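# Move pink garment from laundry bag into bin

## Task

Remove the pink garment from the open (unzipped) laundry bag and get all of it into the bin. When finished, the second garment has to lie wholly inside the bag, and the bag has to rest on the table, either standing or lying on its side. Release everything and pull the grippers away at the end.

## Robot and tools

Robot: two arms, left_arm and right_arm, each with a two-finger parallel gripper. Bases in the scene frame: left_arm at (+0.031, +0.262, 0) m, right_arm at (-0.039, -0.358, 0) m, both turned only slightly about z. A camera stand sits behind the arms.

Frame: scene frame, origin at table-top height midway between the nominal bases; +z up, +x out over the table, left_arm on the +y side (arm names do not match image sides). Reported end_effector_position (metres) and end_effector_quat_wxyz use this frame. The position is the point between the finger pads, just behind the tips. Fingers point along the gripper's +z and open along its y. Readings may be off by a few cm, more at long reach.

execute_actions(actions, cameras): actions is a list of actions; each action is a table of up to 15 rows, one row per 1/30 s step; a short table repeats its final row to fill 15 steps. Every row holds 14 numbers in [-1, 1]: left_arm dx, dy, dz, rx, ry, rz, opening, then right_arm the same seven. Both arms always appear. dx..rz are offsets, along scene axes, from that arm's Hand target as it stood when the action began (not from the previous row); 1.0 equals 0.6 m or 180 degrees; rx, ry, rz form one rotation vector, turning about the Hand target's position. Sending the same offset again moves further. Opening is absolute: +1 fully open (about 87 mm gap), +0.5 about 69 mm, 0 about 43 mm, -0.5 about 18 mm, -1 closed. Sending 0 for all six pose numbers re-commands the current Hand target; a 0 opening is a real command, so resend the present opening to leave a gripper unchanged. Images come only with an empty actions list or when cameras names them (cam_high, cam_low, cam_left_wrist, cam_right_wrist, or "all").

move(target, speed, blend, opening_speed, blocking, cameras): target is one 14-number row as above, or a list of up to 15 such rows, each an offset from the Hand targets at the move's start (not from the previous row). Straight-line paths, all arms finishing together, at least 0.5 s, cut off at 10 s. speed: m/s, 0.002 to 2.9, default 0.25 (rotation up to twice that in rad/s), one value or one per target. blend: metres of corner rounding per waypoint, 0 means stop there. opening_speed: change per second on the -1..+1 scale, at least 0.2. blocking=false returns after about 0.5 s while the move continues. Paths do not avoid obstacles or the other arm; faster moves lag, stray and hit harder. Avoid routing a gripper close to its own base (go around it). The result adds a move: line such as done, off_target, moving, held or fault, plus limits (paced = pose clipped, held = steps withheld).

wait(seconds 0 to 10): lets time pass holding commands; returns early if a running move ends. stop(): brakes a running move. zoom_image(camera, region [x0,y0,x1,y1] pixels, at most 504x504) enlarges part of the newest image of that camera. read_manual gives only licence texts. finished_scene(scene) ends the scene irreversibly; call it with 1 once the goal holds without the robot.

Results: Hand target is the last commanded pose after clipping, and the base for the next offsets; the gripper often rests short of it, so check positions and tilt after each move and send the remaining gap as an offset. Orientation commands are clipped to within 40 degrees of the measured one per step. grip_measured is finger position on the opening scale; to grasp, command about 0.04 below the reading at first contact (lower squeezes harder). Joint torques, joint velocities ("within noise" when still) and motor temperatures are also listed; MOTOR HOT appears at 75 °C, a fault folds the arm at 90 °C, and it goes limp at 100 °C, so avoid holding loads or stretching out for long. Cameras: cam_high and cam_low are fixed, wrist cameras ride on the hands; all 896x504.

Avoid: anything leaving the table (fails the task), dropping or releasing moving items, fast impacts, pressing hard on fixed or heavy objects, and any contact between the two arms or grippers (closing one gripper on the other's fingers counts). A blocked arm keeps pushing until commanded back past its gripper. Loose objects may be nudged by outside disturbances occasionally.

Each tool is called after "Call:" in YAML: its name, and indented under it one key for each argument.

## Session

Call:
execute_actions:
  actions: []

Scene clock: 0.00 s.
left_arm: end_effector_position=(+0.3152, +0.0884, +0.2230) grip_measured=+0.991 end_effector_quat_wxyz=(+0.587, +0.024, +0.777, -0.224) | right_arm: end_effector_position=(+0.2574, -0.2722, +0.2749) grip_measured=+0.970 end_effector_quat_wxyz=(+0.707, +0.179, +0.684, +0.005)
Joint positions: left_arm=[-0.609 0.847 0.618 0.013 -0.216 -0.381 0.995] | right_arm=[0.808 0.847 0.622 0.227 1.01 0.262 0.985]
Joint velocities: within noise
Joint torques (N m): no reading
Motor temperatures (°C): left_arm=[22 29 31 35 25 24 24] | right_arm=[24 33 36 38 26 27 23]
Heat: left arm: 35 °C; right arm: 38 °C.
Hand target: left_arm +0.3147, +0.0886, +0.2231; +0.586, +0.024, +0.779, -0.223 | right_arm +0.2577, -0.2719, +0.2836; +0.712, +0.185, +0.677, +0.013
Tool commands: left_gripper/opening=+1.0 right_gripper/opening=+1.0

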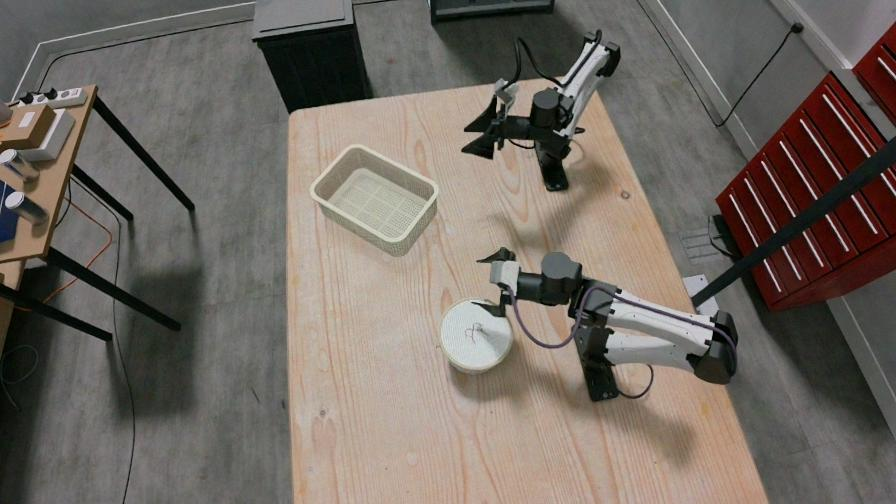

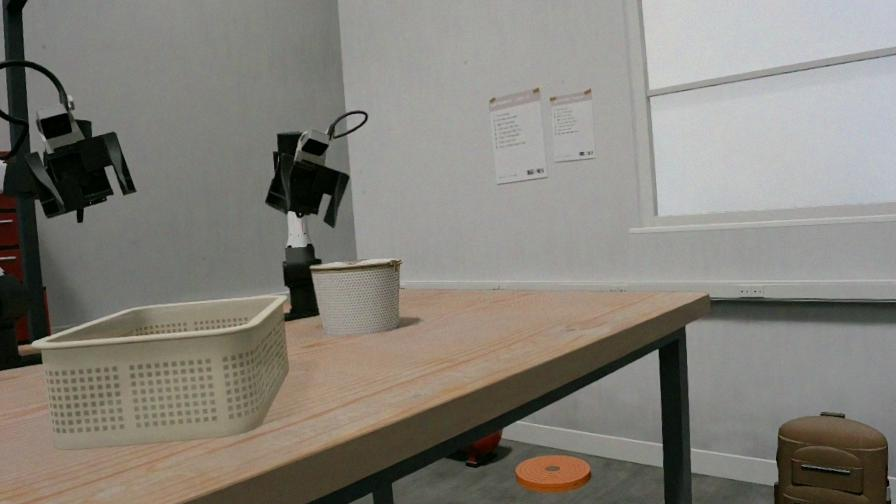

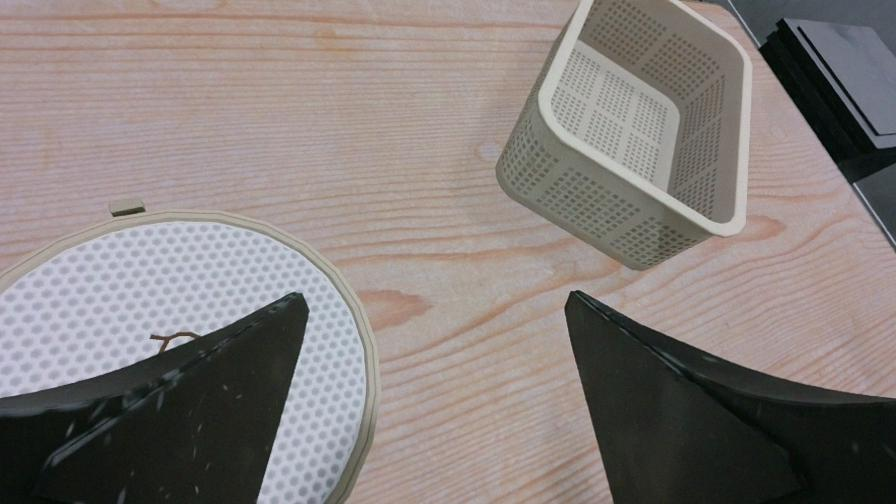

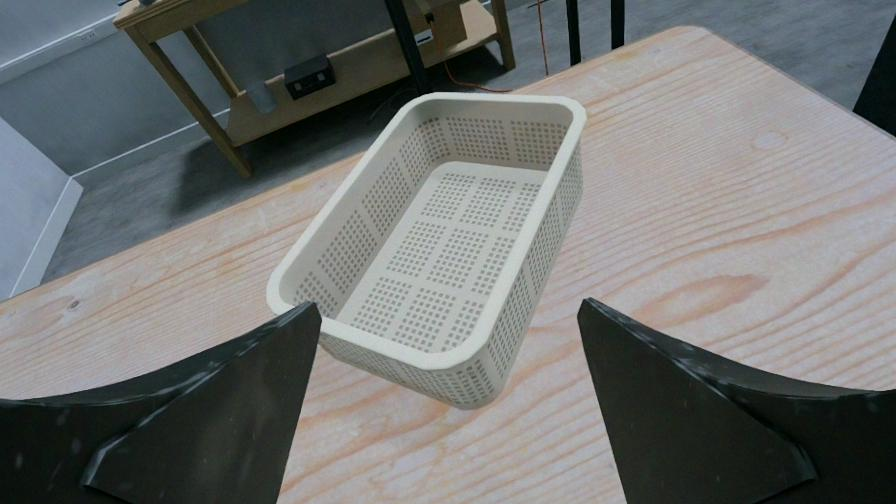

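Call:
zoom_image:
  camera: "cam_high"
  region: [400, 220, 600, 400]

Call:
zoom_image:
  camera: "cam_low"
  region: [280, 230, 440, 350]

Call:
zoom_image:
  camera: "cam_left_wrist"
  region: [0, 150, 400, 504]

Scaled by 2.520 from the camera's 896x504 image, which has a finer 1280x720 frame.

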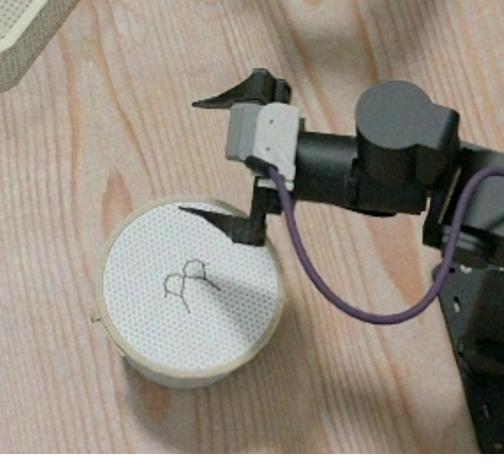

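Scaled by 3.150 from the camera's 896x504 image, which has a finer 1280x720 frame.

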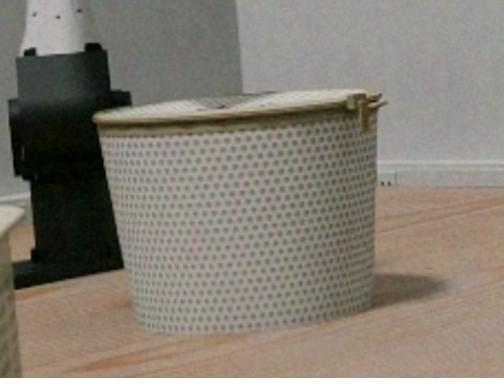

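Scaled by 1.260 from the camera's 896x504 image, which has a finer 1280x720 frame.

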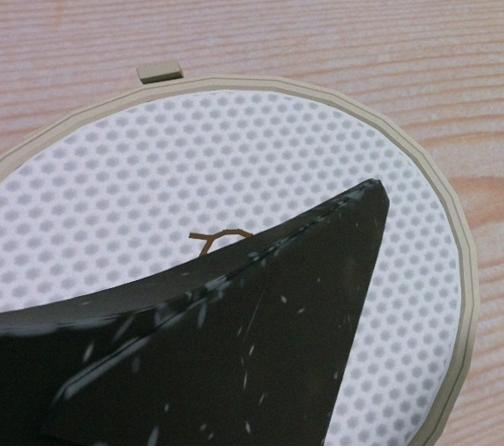

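Call:
move:
  target: [0.0255, 0.119, 0.1282, 0.1237, 0.1301, 0.0747, 1.0, -0.0962, 0.2865, 0.0273, -0.0635, -0.0927, 0.4385, 1.0]
  speed: 0.3
  cameras: ["all"]

Scene clock: 82.33 s.
left_arm: end_effector_position=(+0.3293, +0.1555, +0.2976) grip_measured=+0.991 end_effector_quat_wxyz=(+0.425, -0.001, +0.905, -0.013) | right_arm: end_effector_position=(+0.1981, -0.1008, +0.2814) grip_measured=+0.970 end_effector_quat_wxyz=(+0.623, -0.350, +0.557, +0.422)
Joint positions: left_arm=[-0.487 1.273 1.556 -1.03 -0.353 -0.341 0.995] | right_arm=[0.551 0.962 0.55 0.58 -0.645 0.136 0.985]
Joint torques (N m): left_arm=[0.53 -3.48 9.54 1.93 -0.29 0.12] | right_arm=[-0.44 -1.5 10.89 1.89 -0.22 0.03]
Motor temperatures (°C): left_arm=[22 29 39 44 25 24 24] | right_arm=[24 32 44 42 26 27 23]
Heat: left arm: 44 °C; right arm: 44 °C.
Hand target: left_arm +0.3300, +0.1599, +0.3000; +0.423, +0.000, +0.906, -0.001 | right_arm +0.2000, -0.1001, +0.3001; +0.639, -0.355, +0.536, +0.423
Off the commanded pose: left_arm 0.005 m, 1 deg | right_arm 0.019 m, 3 deg.
move: off_target (right_arm)
camera_calibration:
cam_left_wrist: T_world_to_cam=[[-0.031784, -0.999021, 0.030756, 0.152587], [-0.999415, 0.0321559, 0.0116709, 0.34], [-0.0126484, -0.030367, -0.999459, 0.451415], [0, 0, 0, 1]] pos_world=[0.35036, 0.155213, 0.442509]
cam_right_wrist: T_world_to_cam=[[0.922452, -0.384042, -0.0399258, -0.206567], [-0.281146, -0.597204, -0.751202, 0.228795], [0.264649, 0.704172, -0.658864, 0.347735], [0, 0, 0, 1]] pos_world=[0.162845, -0.187558, 0.392734]

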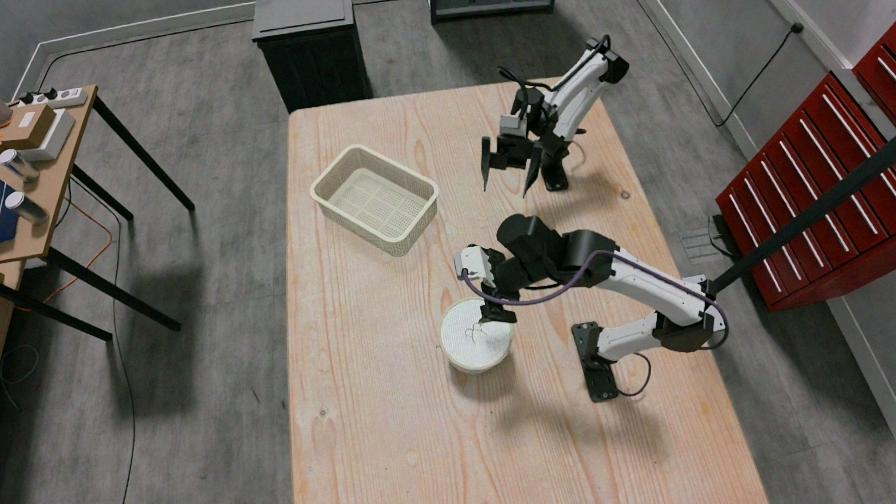

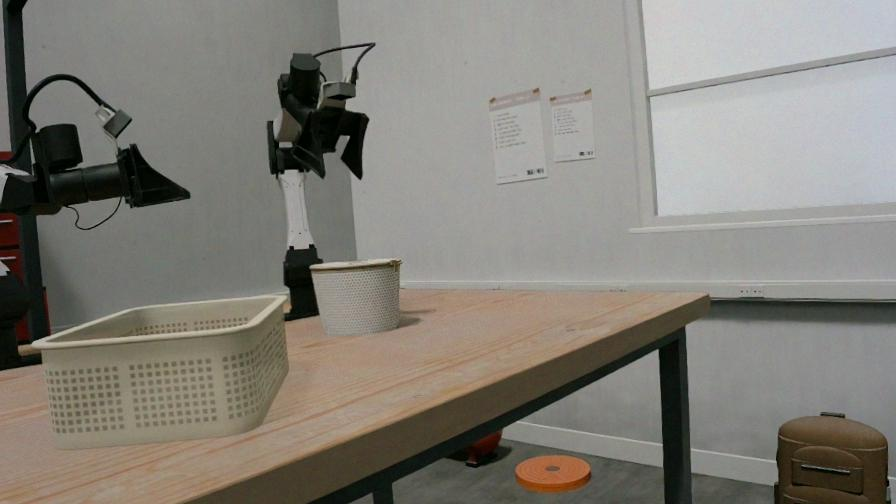

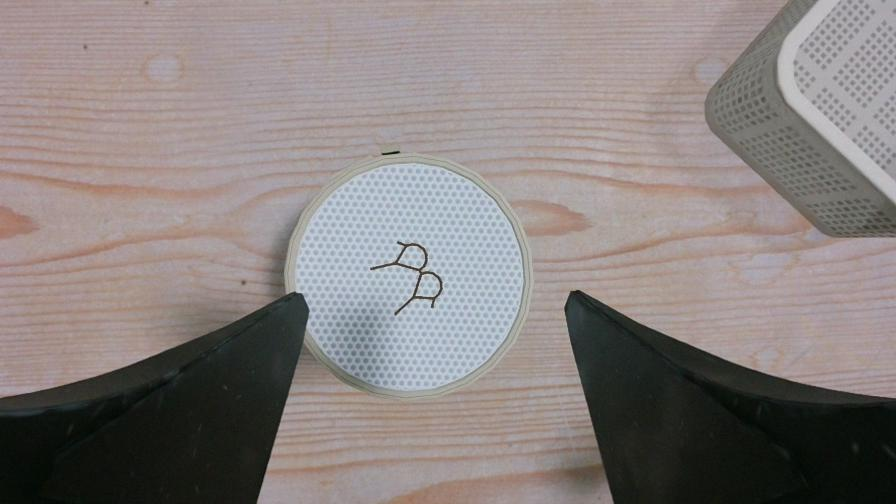

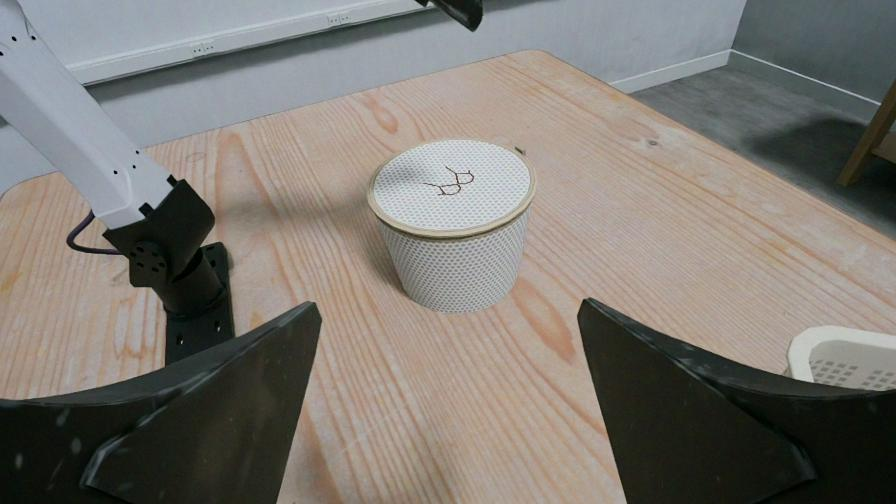

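Call:
zoom_image:
  camera: "cam_left_wrist"
  region: [260, 130, 560, 420]

Call:
zoom_image:
  camera: "cam_right_wrist"
  region: [350, 120, 560, 330]

Call:
zoom_image:
  camera: "cam_low"
  region: [300, 250, 420, 345]

Scaled by 1.680 from the camera's 896x504 image, which has a finer 1280x720 frame.

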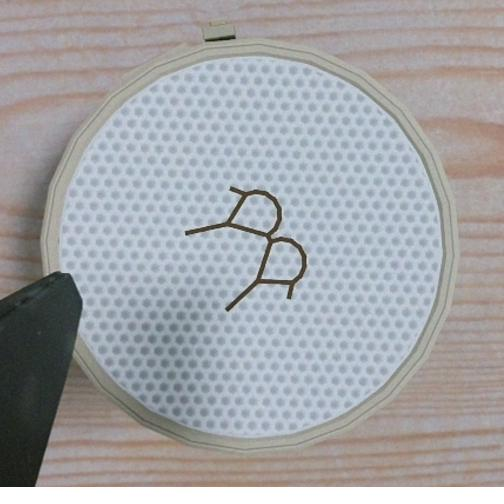

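Scaled by 2.400 from the camera's 896x504 image, which has a finer 1280x720 frame.

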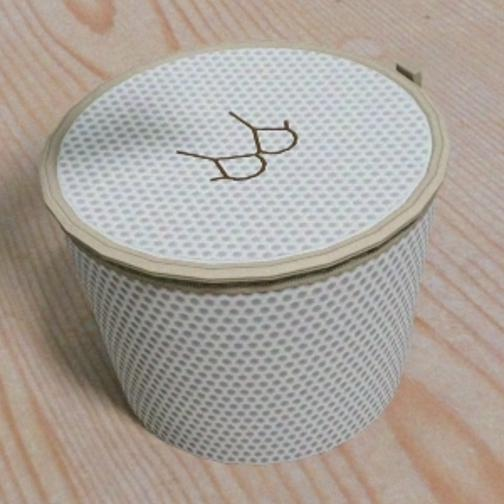

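Scaled by 4.200 from the camera's 896x504 image, which has a finer 1280x720 frame.

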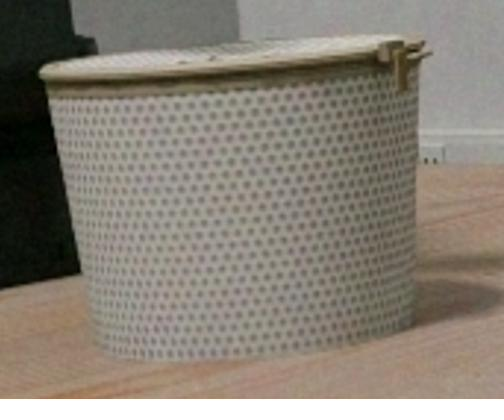

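Call:
move:
  target: [-0.0583, 0.2292, -0.0933, -0.2642, 0.1850, 0.5666, 1.0, 0.15, 0.1335, -0.1668, 0.0267, -0.0078, 0.0721, 1.0]
  speed: 0.4
  cameras: ["cam_left_wrist", "cam_right_wrist"]

Scene clock: 157.03 s.
left_arm: end_effector_position=(+0.3018, +0.3007, +0.2430) grip_measured=+0.991 end_effector_quat_wxyz=(-0.084, +0.809, -0.577, +0.073) | right_arm: end_effector_position=(+0.2880, -0.0205, +0.1901) grip_measured=+0.970 end_effector_quat_wxyz=(+0.600, -0.387, +0.482, +0.508)
Joint positions: left_arm=[0.313 1.443 1.654 -1.558 0.015 -1.6 0.995] | right_arm=[0.544 1.92 0.773 1.511 -0.847 0.305 0.985]
Joint torques (N m): left_arm=[0.5 -7.38 5.23 0.79 0.1 -0.13] | right_arm=[-0.27 -7.65 7.53 1.7 -0.13 0.13]
Heat: left arm: 43 °C; right arm: 47 °C.
Hand target: left_arm +0.2951, +0.2975, +0.2441; -0.002, +0.819, -0.573, +0.000 | right_arm +0.2901, -0.0200, +0.2000; +0.608, -0.391, +0.466, +0.510
Off the commanded pose: left_arm 0.008 m, 13 deg | right_arm 0.010 m, 2 deg.
joint sent to its limit (left arm) — joint 4 (wrist pitch), lower limit. The joint targets are off in orientation, not in position.
move: off_target (left_arm)
camera_calibration:
cam_left_wrist: T_world_to_cam=[[0.919009, 0.310372, 0.243088, -0.433771], [0.0141616, -0.642196, 0.76641, 0.0218986], [0.393982, -0.700895, -0.594579, 0.381456], [0, 0, 0, 1]] pos_world=[0.248042, 0.416054, 0.315467]
cam_right_wrist: T_world_to_cam=[[0.985131, -0.169058, -0.0306008, -0.277661], [-0.122383, -0.565515, -0.815607, 0.20057], [0.12058, 0.807225, -0.577796, 0.235475], [0, 0, 0, 1]] pos_world=[0.269685, -0.123597, 0.291146]
Images, in order (width x height): cam_left_wrist 896x504, cam_right_wrist 896x504.

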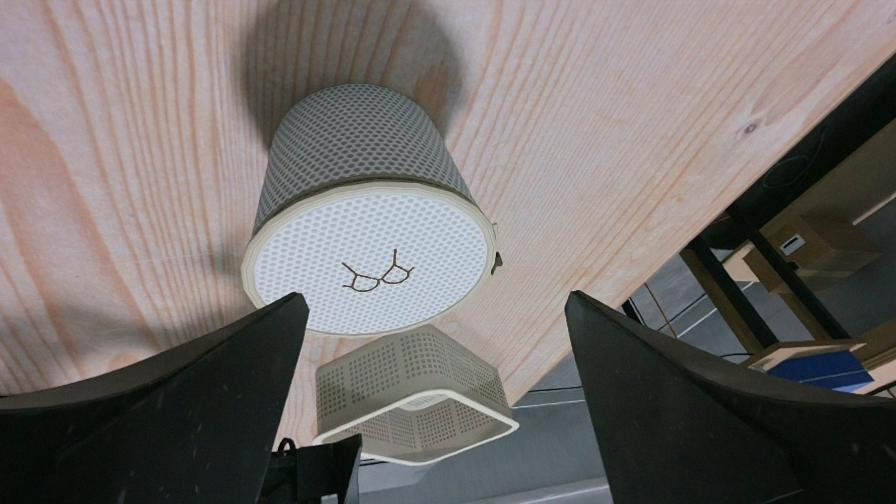

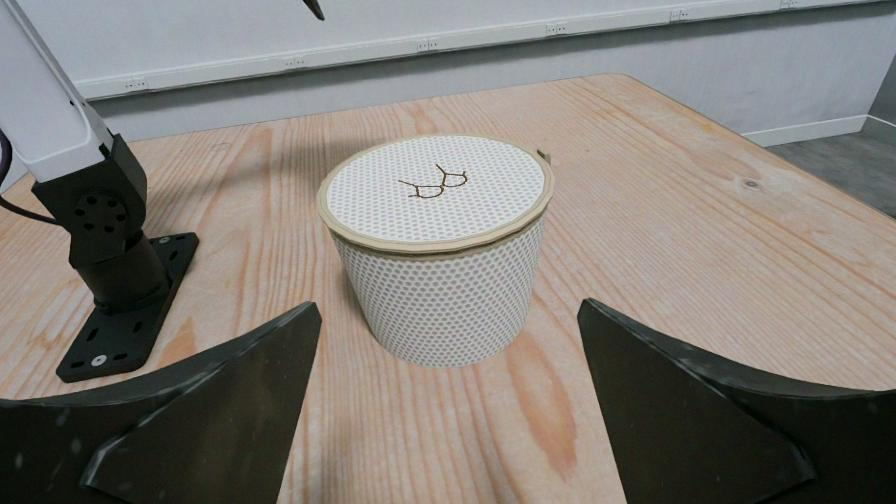

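Call:
zoom_image:
  camera: "cam_left_wrist"
  region: [220, 70, 520, 350]

Call:
zoom_image:
  camera: "cam_right_wrist"
  region: [310, 120, 570, 290]

Call:
zoom_image:
  camera: "cam_left_wrist"
  region: [420, 170, 520, 290]

Scaled by 1.680 from the camera's 896x504 image, which has a finer 1280x720 frame.

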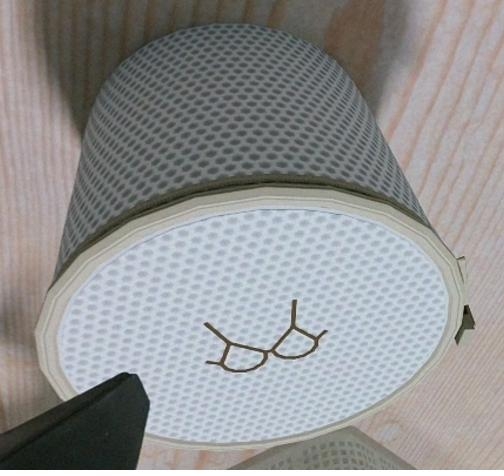

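Scaled by 1.938 from the camera's 896x504 image, which has a finer 1280x720 frame.

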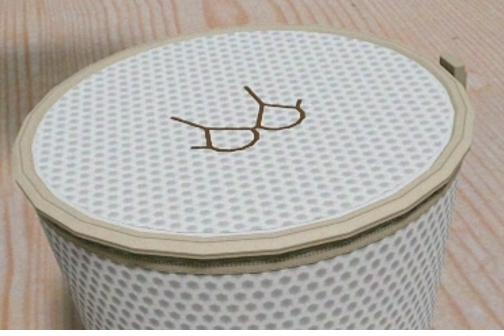

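Scaled by 4.200 from the camera's 896x504 image, which has a finer 1280x720 frame.

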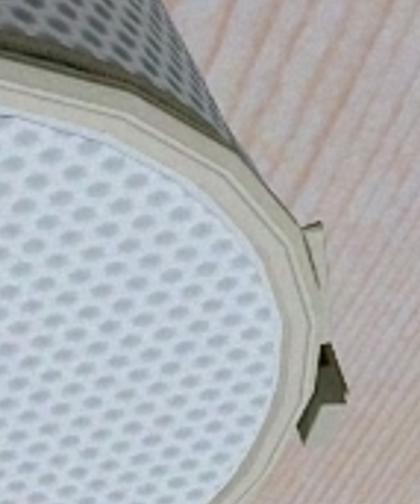

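Call:
move:
  target: [0.0, 0.133, 0.1, 0, 0, 0, 1.0, -0.2502, 0.1333, 0.0333, -0.0242, 0.0154, -0.2497, 1.0]
  speed: 0.4
  cameras: ["cam_left_wrist", "cam_right_wrist"]

Call:
zoom_image:
  camera: "cam_right_wrist"
  region: [310, 100, 610, 320]

Scene clock: 184.27 s.
left_arm: end_effector_position=(+0.2949, +0.3778, +0.3021) grip_measured=+0.991 end_effector_quat_wxyz=(-0.187, +0.809, -0.548, +0.107) | right_arm: end_effector_position=(+0.1378, +0.0576, +0.2107) grip_measured=+0.970 end_effector_quat_wxyz=(+0.724, -0.205, +0.617, +0.230)
Joint positions: left_arm=[0.598 1.451 1.87 -1.559 0.056 -1.373 0.995] | right_arm=[1.516 1.691 0.722 1.2 0.828 -0.185 0.985]
Joint torques (N m): left_arm=[0.27 -4.26 7.98 1.29 0.08 0.16] | right_arm=[0.14 -6.34 8.75 1.63 -0.07 -0.06]
Heat: left arm: 40 °C; right arm: 47 °C.
Hand target: left_arm +0.2951, +0.3773, +0.3041; -0.002, +0.819, -0.573, +0.001 | right_arm +0.1398, +0.0601, +0.2199; +0.730, -0.193, +0.613, +0.231
Off the commanded pose: left_arm 0.002 m, 25 deg | right_arm 0.010 m, 2 deg.
joint sent to its limit (left arm) — joint 4 (wrist pitch), lower limit. The joint targets are off in orientation, not in position.
move: off_target (left_arm)
camera_calibration:
cam_left_wrist: T_world_to_cam=[[0.840735, 0.318044, 0.438193, -0.5045], [-0.0752034, -0.732864, 0.676206, 0.11402], [0.536199, -0.601464, -0.592226, 0.393053], [0, 0, 0, 1]] pos_world=[0.221971, 0.480421, 0.376744]
cam_right_wrist: T_world_to_cam=[[0.598601, -0.801015, 0.00715183, -0.0342125], [-0.512168, -0.389579, -0.765449, 0.276265], [0.615923, 0.454536, -0.643456, 0.168318], [0, 0, 0, 1]] pos_world=[0.0583025, 0.00371553, 0.320017]
Images, in order (width x height): cam_left_wrist 896x504, cam_right_wrist 896x504.

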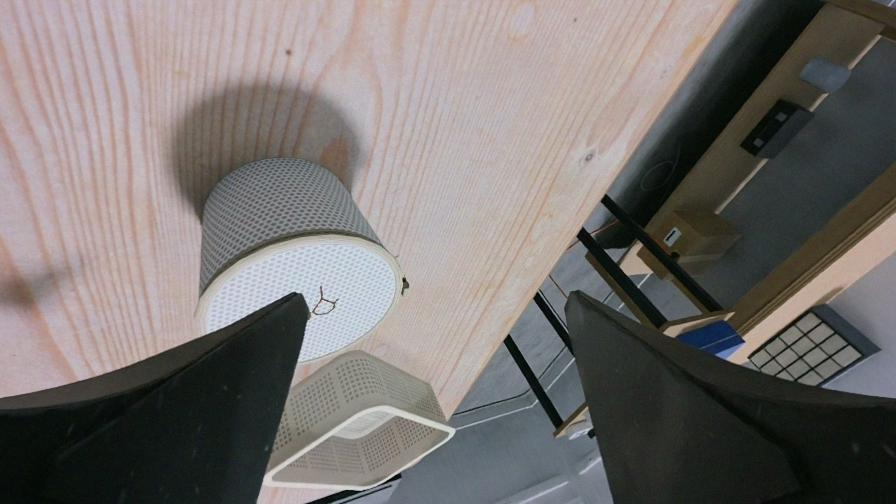

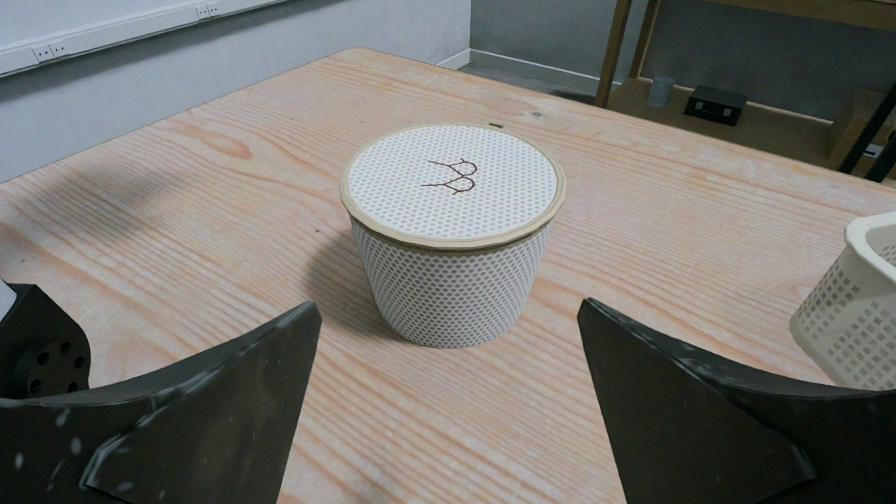

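Scaled by 1.680 from the camera's 896x504 image, which has a finer 1280x720 frame.

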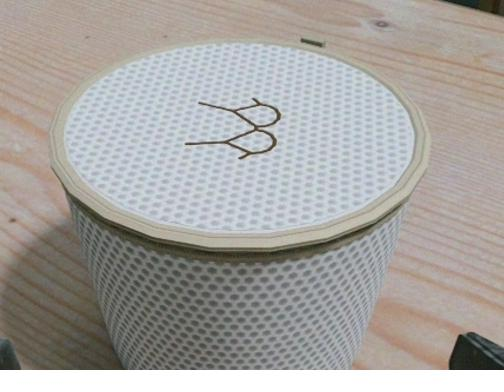

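Call:
move:
  target: [0, 0, 0, 0, 0, 0, 1.0, 0.0837, 0.0332, -0.1582, 0.3831, 0.3217, 0.0435, 0.0]
  speed: 0.3
  cameras: ["cam_low", "cam_right_wrist", "cam_high"]

Call:
zoom_image:
  camera: "cam_right_wrist"
  region: [300, 50, 700, 350]

Scene clock: 252.93 s.
left_arm: end_effector_position=(+0.2949, +0.3778, +0.3021) grip_measured=+0.991 end_effector_quat_wxyz=(-0.187, +0.809, -0.548, +0.107) | right_arm: end_effector_position=(+0.1890, +0.0780, +0.1187) grip_measured=+0.000 end_effector_quat_wxyz=(+0.334, +0.324, +0.637, +0.615)
Joint positions: left_arm=[0.598 1.451 1.87 -1.559 0.056 -1.373 0.995] | right_arm=[1.275 2.019 0.67 1.322 0.626 1.56 0.5]
Joint torques (N m): left_arm=[0.25 -4.26 8.01 1.29 0.08 0.16] | right_arm=[-0.34 -7.66 5.05 1.91 -0.26 0.05]
Motor temperatures (°C): left_arm=[22 29 38 39 24 24 23] | right_arm=[23 36 47 43 25 26 23]
Heat: left arm: 39 °C; right arm: 47 °C.
Hand target: left_arm +0.2951, +0.3773, +0.3041; -0.002, +0.819, -0.573, +0.000 | right_arm +0.1901, +0.0799, +0.1250; +0.327, +0.326, +0.627, +0.627
Off the commanded pose: left_arm 0.002 m, 25 deg | right_arm 0.007 m, 2 deg.
joint sent to its limit (left arm) — joint 4 (wrist pitch), lower limit. The joint targets are off in orientation, not in position.
move: off_target (left_arm)
camera_calibration:
cam_right_wrist: T_world_to_cam=[[0.00358785, -0.0198262, -0.999797, 0.123172], [-0.993612, 0.112702, -0.00580056, 0.201565], [0.112794, 0.993431, -0.0192952, 0.0472166], [0, 0, 0, 1]] pos_world=[0.19451, -0.0671811, 0.125227]
Images, in order (width x height): cam_high 896x504, cam_low 896x504, cam_right_wrist 896x504.

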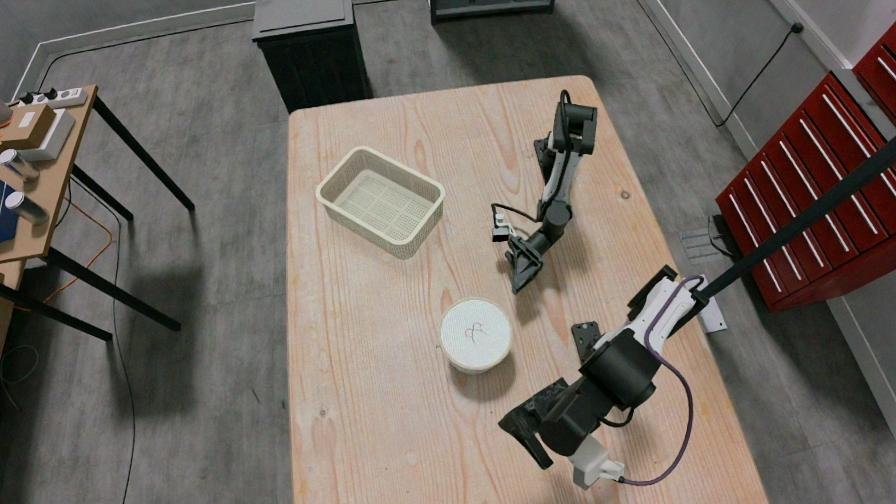

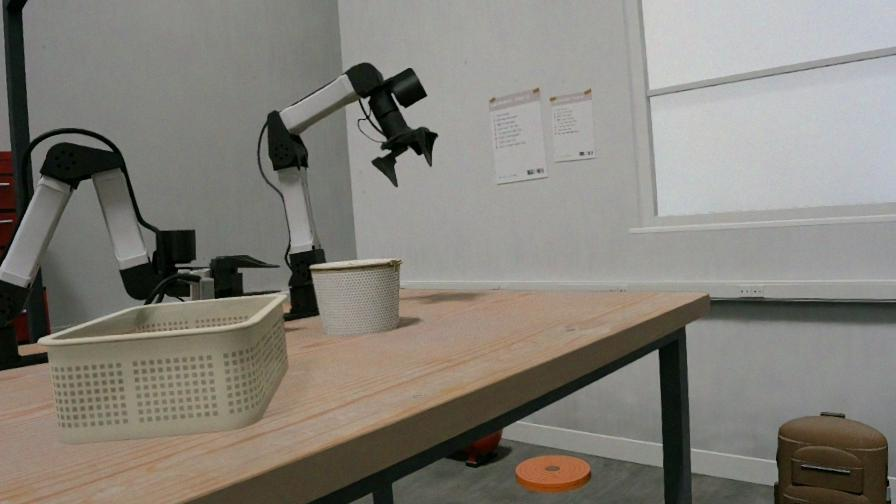

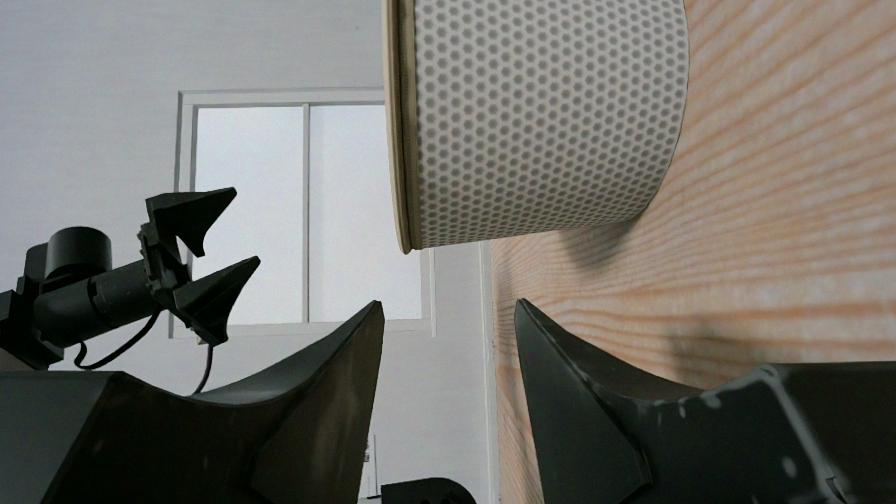

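Scaled by 1.260 from the camera's 896x504 image, which has a finer 1280x720 frame.

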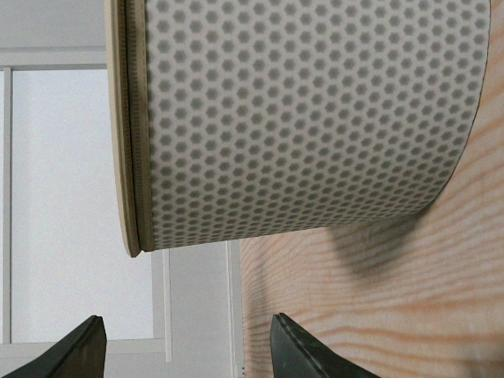

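Call:
zoom_image:
  camera: "cam_low"
  region: [180, 220, 420, 345]

Call:
zoom_image:
  camera: "cam_high"
  region: [420, 260, 640, 500]

Scaled by 2.100 from the camera's 896x504 image, which has a finer 1280x720 frame.

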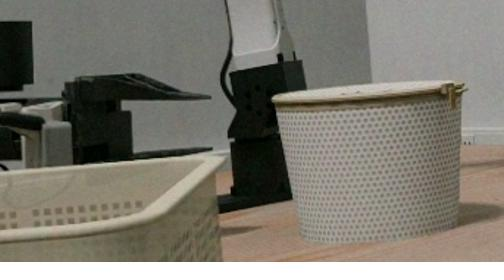

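Scaled by 2.100 from the camera's 896x504 image, which has a finer 1280x720 frame.

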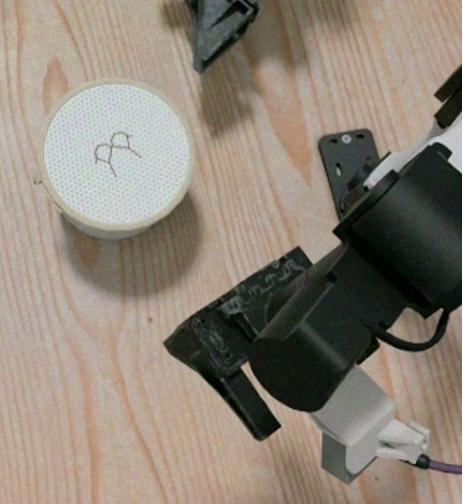

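Call:
move:
  target: [0, 0, 0, 0, 0, 0, 1.0, 0.0, 0.0333, 0.035, 0, 0, 0, -1.0]
  speed: 0.2
  cameras: ["cam_low", "cam_right_wrist", "cam_high"]

Call:
zoom_image:
  camera: "cam_right_wrist"
  region: [330, 100, 580, 350]

Call:
zoom_image:
  camera: "cam_low"
  region: [220, 220, 420, 345]

Call:
zoom_image:
  camera: "cam_high"
  region: [420, 220, 580, 380]

Scene clock: 312.23 s.
left_arm: end_effector_position=(+0.2949, +0.3778, +0.3021) grip_measured=+0.991 end_effector_quat_wxyz=(-0.187, +0.809, -0.548, +0.107) | right_arm: end_effector_position=(+0.1907, +0.0956, +0.1225) grip_measured=-1.000 end_effector_quat_wxyz=(+0.332, +0.321, +0.646, +0.608)
Joint positions: left_arm=[0.598 1.451 1.87 -1.559 0.056 -1.373 0.995] | right_arm=[1.283 2.019 0.746 1.223 0.626 1.561 0]
Joint torques (N m): left_arm=[0.27 -4.25 8.01 1.3 0.08 0.16] | right_arm=[0.58 -11.47 6.82 1.65 -0.03 0.06]
Heat: left arm: 39 °C; right arm: 47 °C.
Hand target: left_arm +0.2951, +0.3773, +0.3041; -0.002, +0.819, -0.573, +0.000 | right_arm +0.1901, +0.1000, +0.1461; +0.327, +0.326, +0.627, +0.627
Off the commanded pose: left_arm 0.002 m, 25 deg | right_arm 0.024 m, 3 deg.
joint sent to its limit (left arm) — joint 4 (wrist pitch), lower limit. The joint targets are off in orientation, not in position.
move: off_target (left_arm, right_arm)
camera_calibration:
cam_right_wrist: T_world_to_cam=[[-0.00406229, -0.0404476, -0.999173, 0.130693], [-0.994542, 0.104336, -0.000180171, 0.201718], [0.104257, 0.993719, -0.0406506, 0.0338926], [0, 0, 0, 1]] pos_world=[0.197614, -0.04944, 0.131999]
Images, in order (width x height): cam_high 896x504, cam_low 896x504, cam_right_wrist 896x504.

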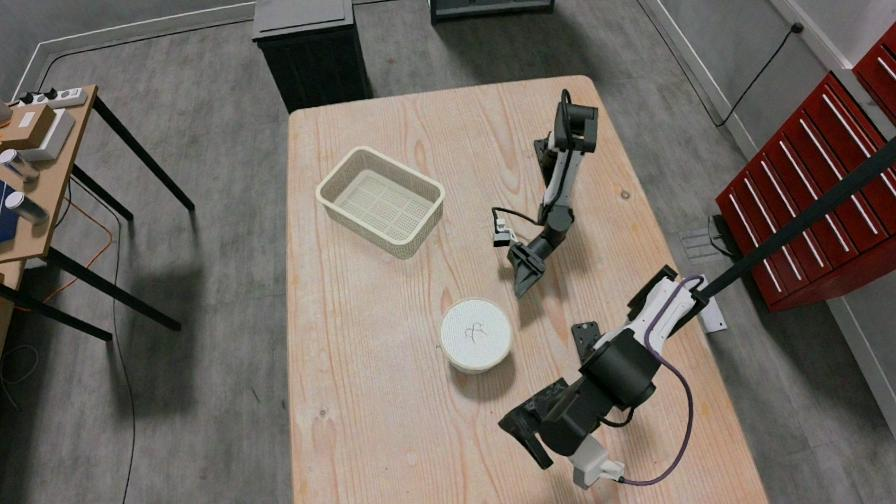

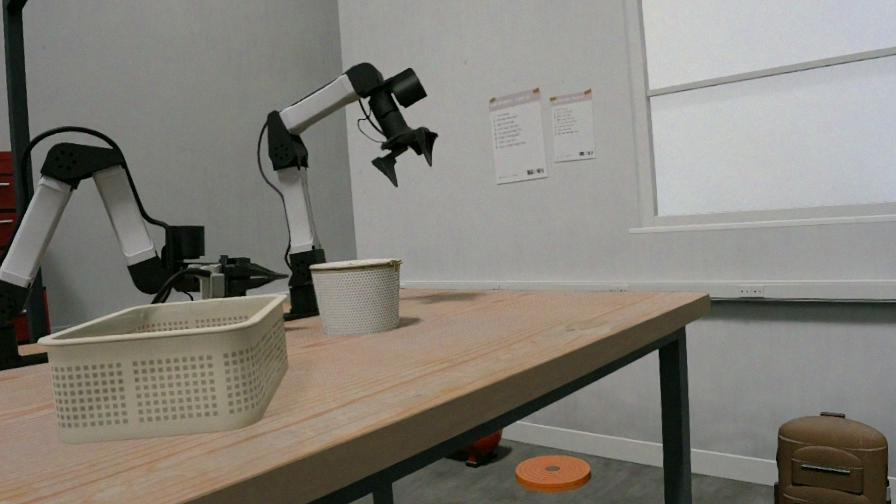

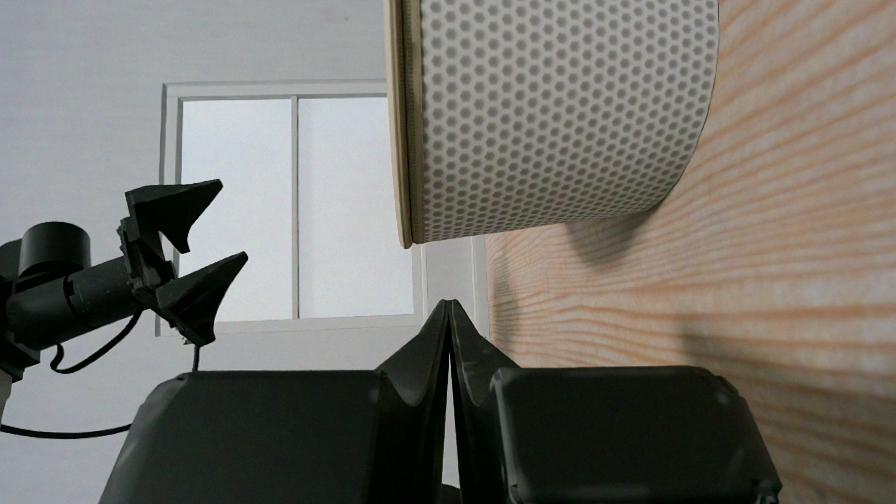

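Scaled by 2.016 from the camera's 896x504 image, which has a finer 1280x720 frame.

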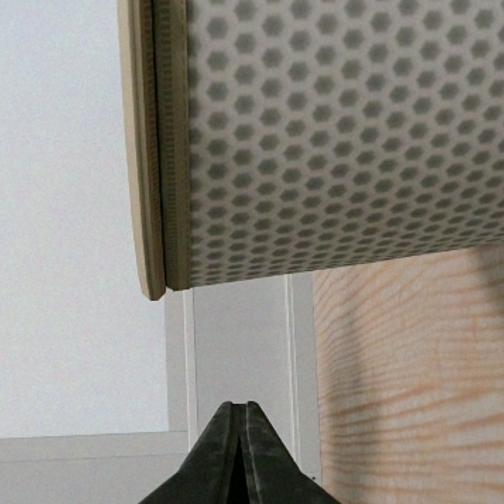

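Scaled by 2.520 from the camera's 896x504 image, which has a finer 1280x720 frame.

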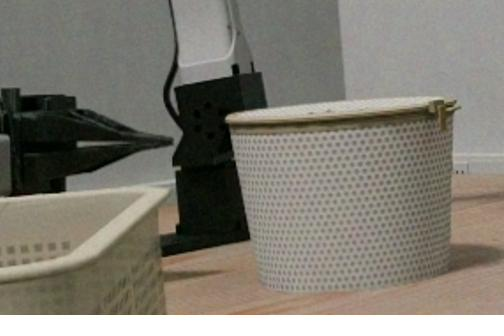

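Scaled by 3.150 from the camera's 896x504 image, which has a finer 1280x720 frame.

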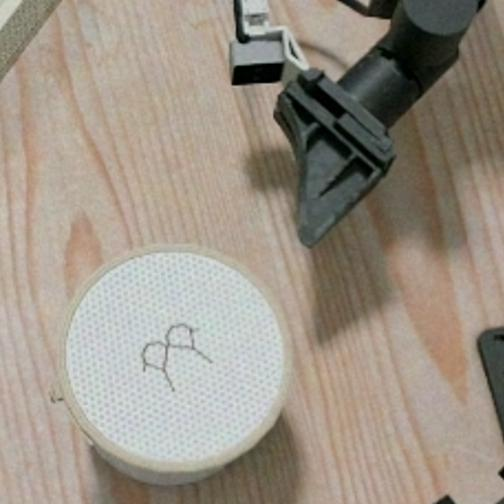

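Call:
move:
  target: [0, 0, 0, 0, 0, 0, 1.0, 0.0478, 0.0335, 0.02, 0, 0, 0, -1.0]
  speed: 0.15
  cameras: ["cam_low", "cam_right_wrist", "cam_high"]

Call:
zoom_image:
  camera: "cam_right_wrist"
  region: [330, 100, 580, 350]

Call:
zoom_image:
  camera: "cam_low"
  region: [220, 220, 420, 345]

Call:
zoom_image:
  camera: "cam_high"
  region: [420, 220, 580, 380]

Scene clock: 328.63 s.
left_arm: end_effector_position=(+0.2949, +0.3778, +0.3021) grip_measured=+0.991 end_effector_quat_wxyz=(-0.187, +0.809, -0.548, +0.107) | right_arm: end_effector_position=(+0.2175, +0.1153, +0.1497) grip_measured=-1.000 end_effector_quat_wxyz=(+0.333, +0.326, +0.633, +0.618)
Joint positions: left_arm=[0.598 1.451 1.87 -1.559 0.056 -1.373 0.995] | right_arm=[1.237 2.019 0.882 1.118 0.59 1.561 0]
Joint torques (N m): left_arm=[0.27 -4.26 7.99 1.29 0.08 0.16] | right_arm=[-0.17 -9.22 7.61 1.69 -0.27 0.05]
Heat: left arm: 38 °C; right arm: 45 °C.
Hand target: left_arm +0.2951, +0.3773, +0.3041; -0.002, +0.819, -0.573, +0.000 | right_arm +0.2189, +0.1200, +0.1580; +0.327, +0.326, +0.627, +0.627
Off the commanded pose: left_arm 0.002 m, 25 deg | right_arm 0.010 m, 2 deg.
joint sent to its limit (left arm) — joint 4 (wrist pitch), lower limit. The joint targets are off in orientation, not in position.
move: off_target (left_arm)
camera_calibration:
cam_right_wrist: T_world_to_cam=[[0.00529076, -0.0100628, -0.999935, 0.153352], [-0.993343, 0.115019, -0.00641336, 0.225671], [0.115076, 0.993312, -0.00938723, 0.00562734], [0, 0, 0, 1]] pos_world=[0.222709, -0.0300029, 0.154842]
Images, in order (width x height): cam_high 896x504, cam_low 896x504, cam_right_wrist 896x504.

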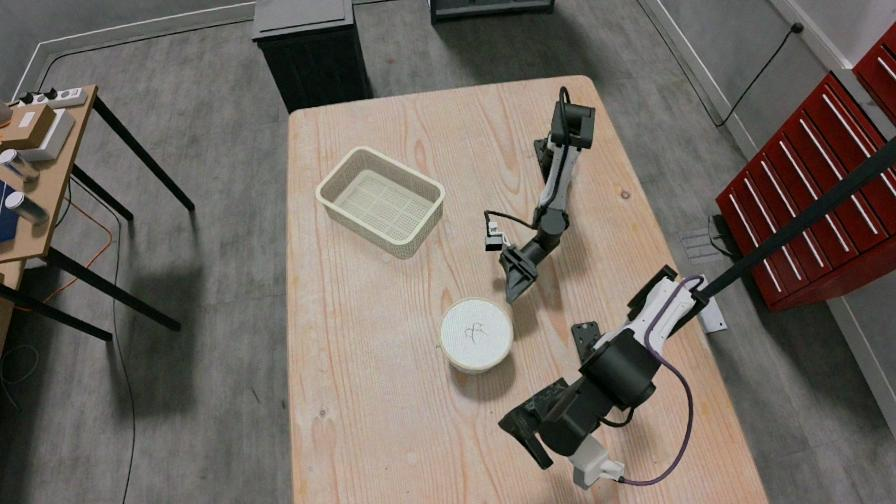

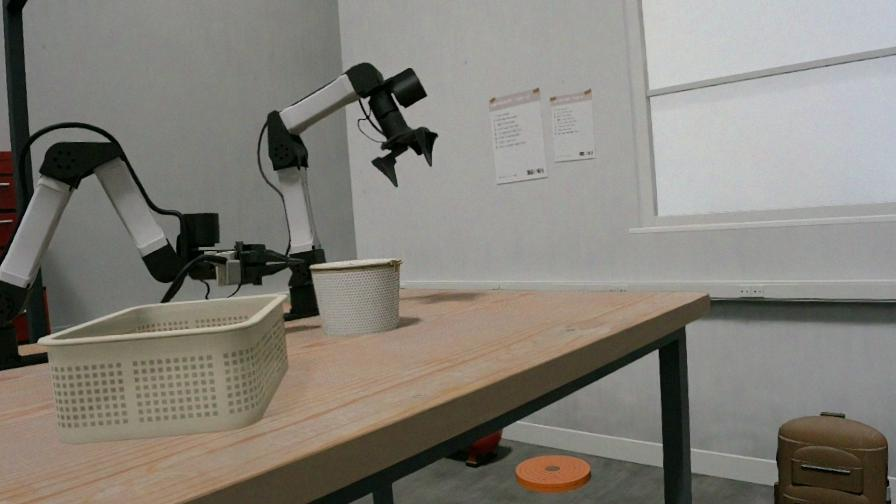

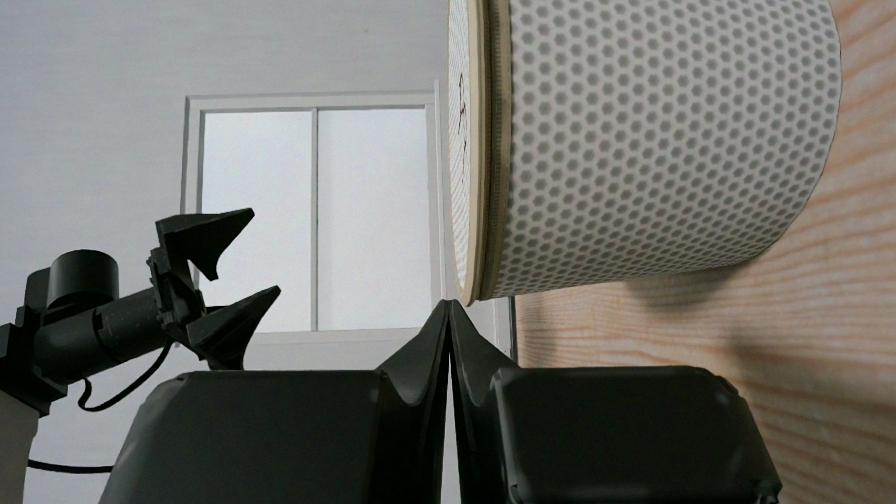

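Scaled by 2.016 from the camera's 896x504 image, which has a finer 1280x720 frame.

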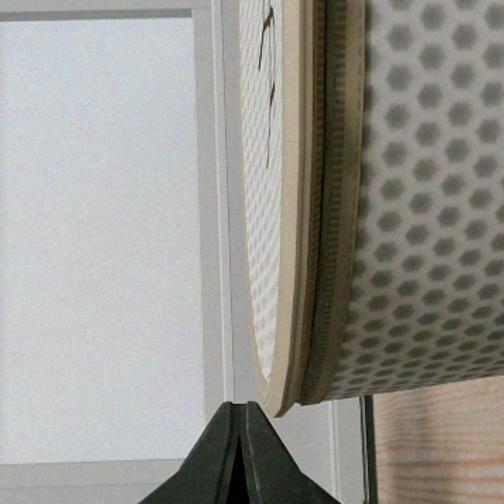

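Scaled by 2.520 from the camera's 896x504 image, which has a finer 1280x720 frame.

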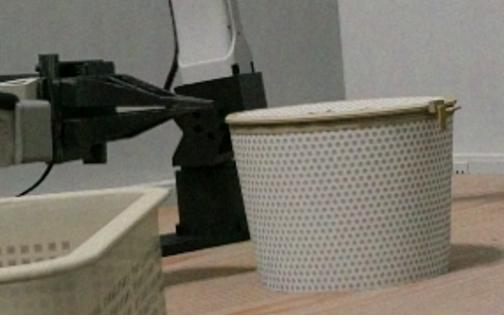

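Scaled by 3.150 from the camera's 896x504 image, which has a finer 1280x720 frame.

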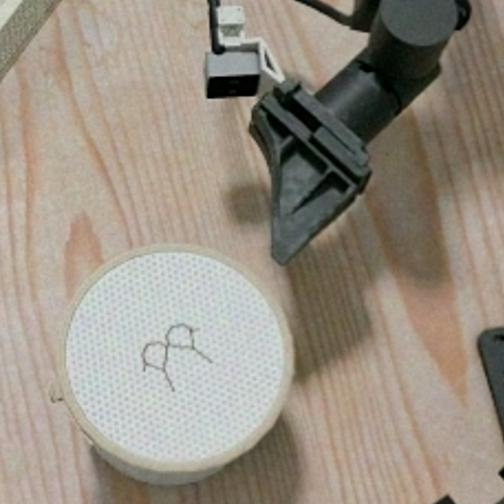

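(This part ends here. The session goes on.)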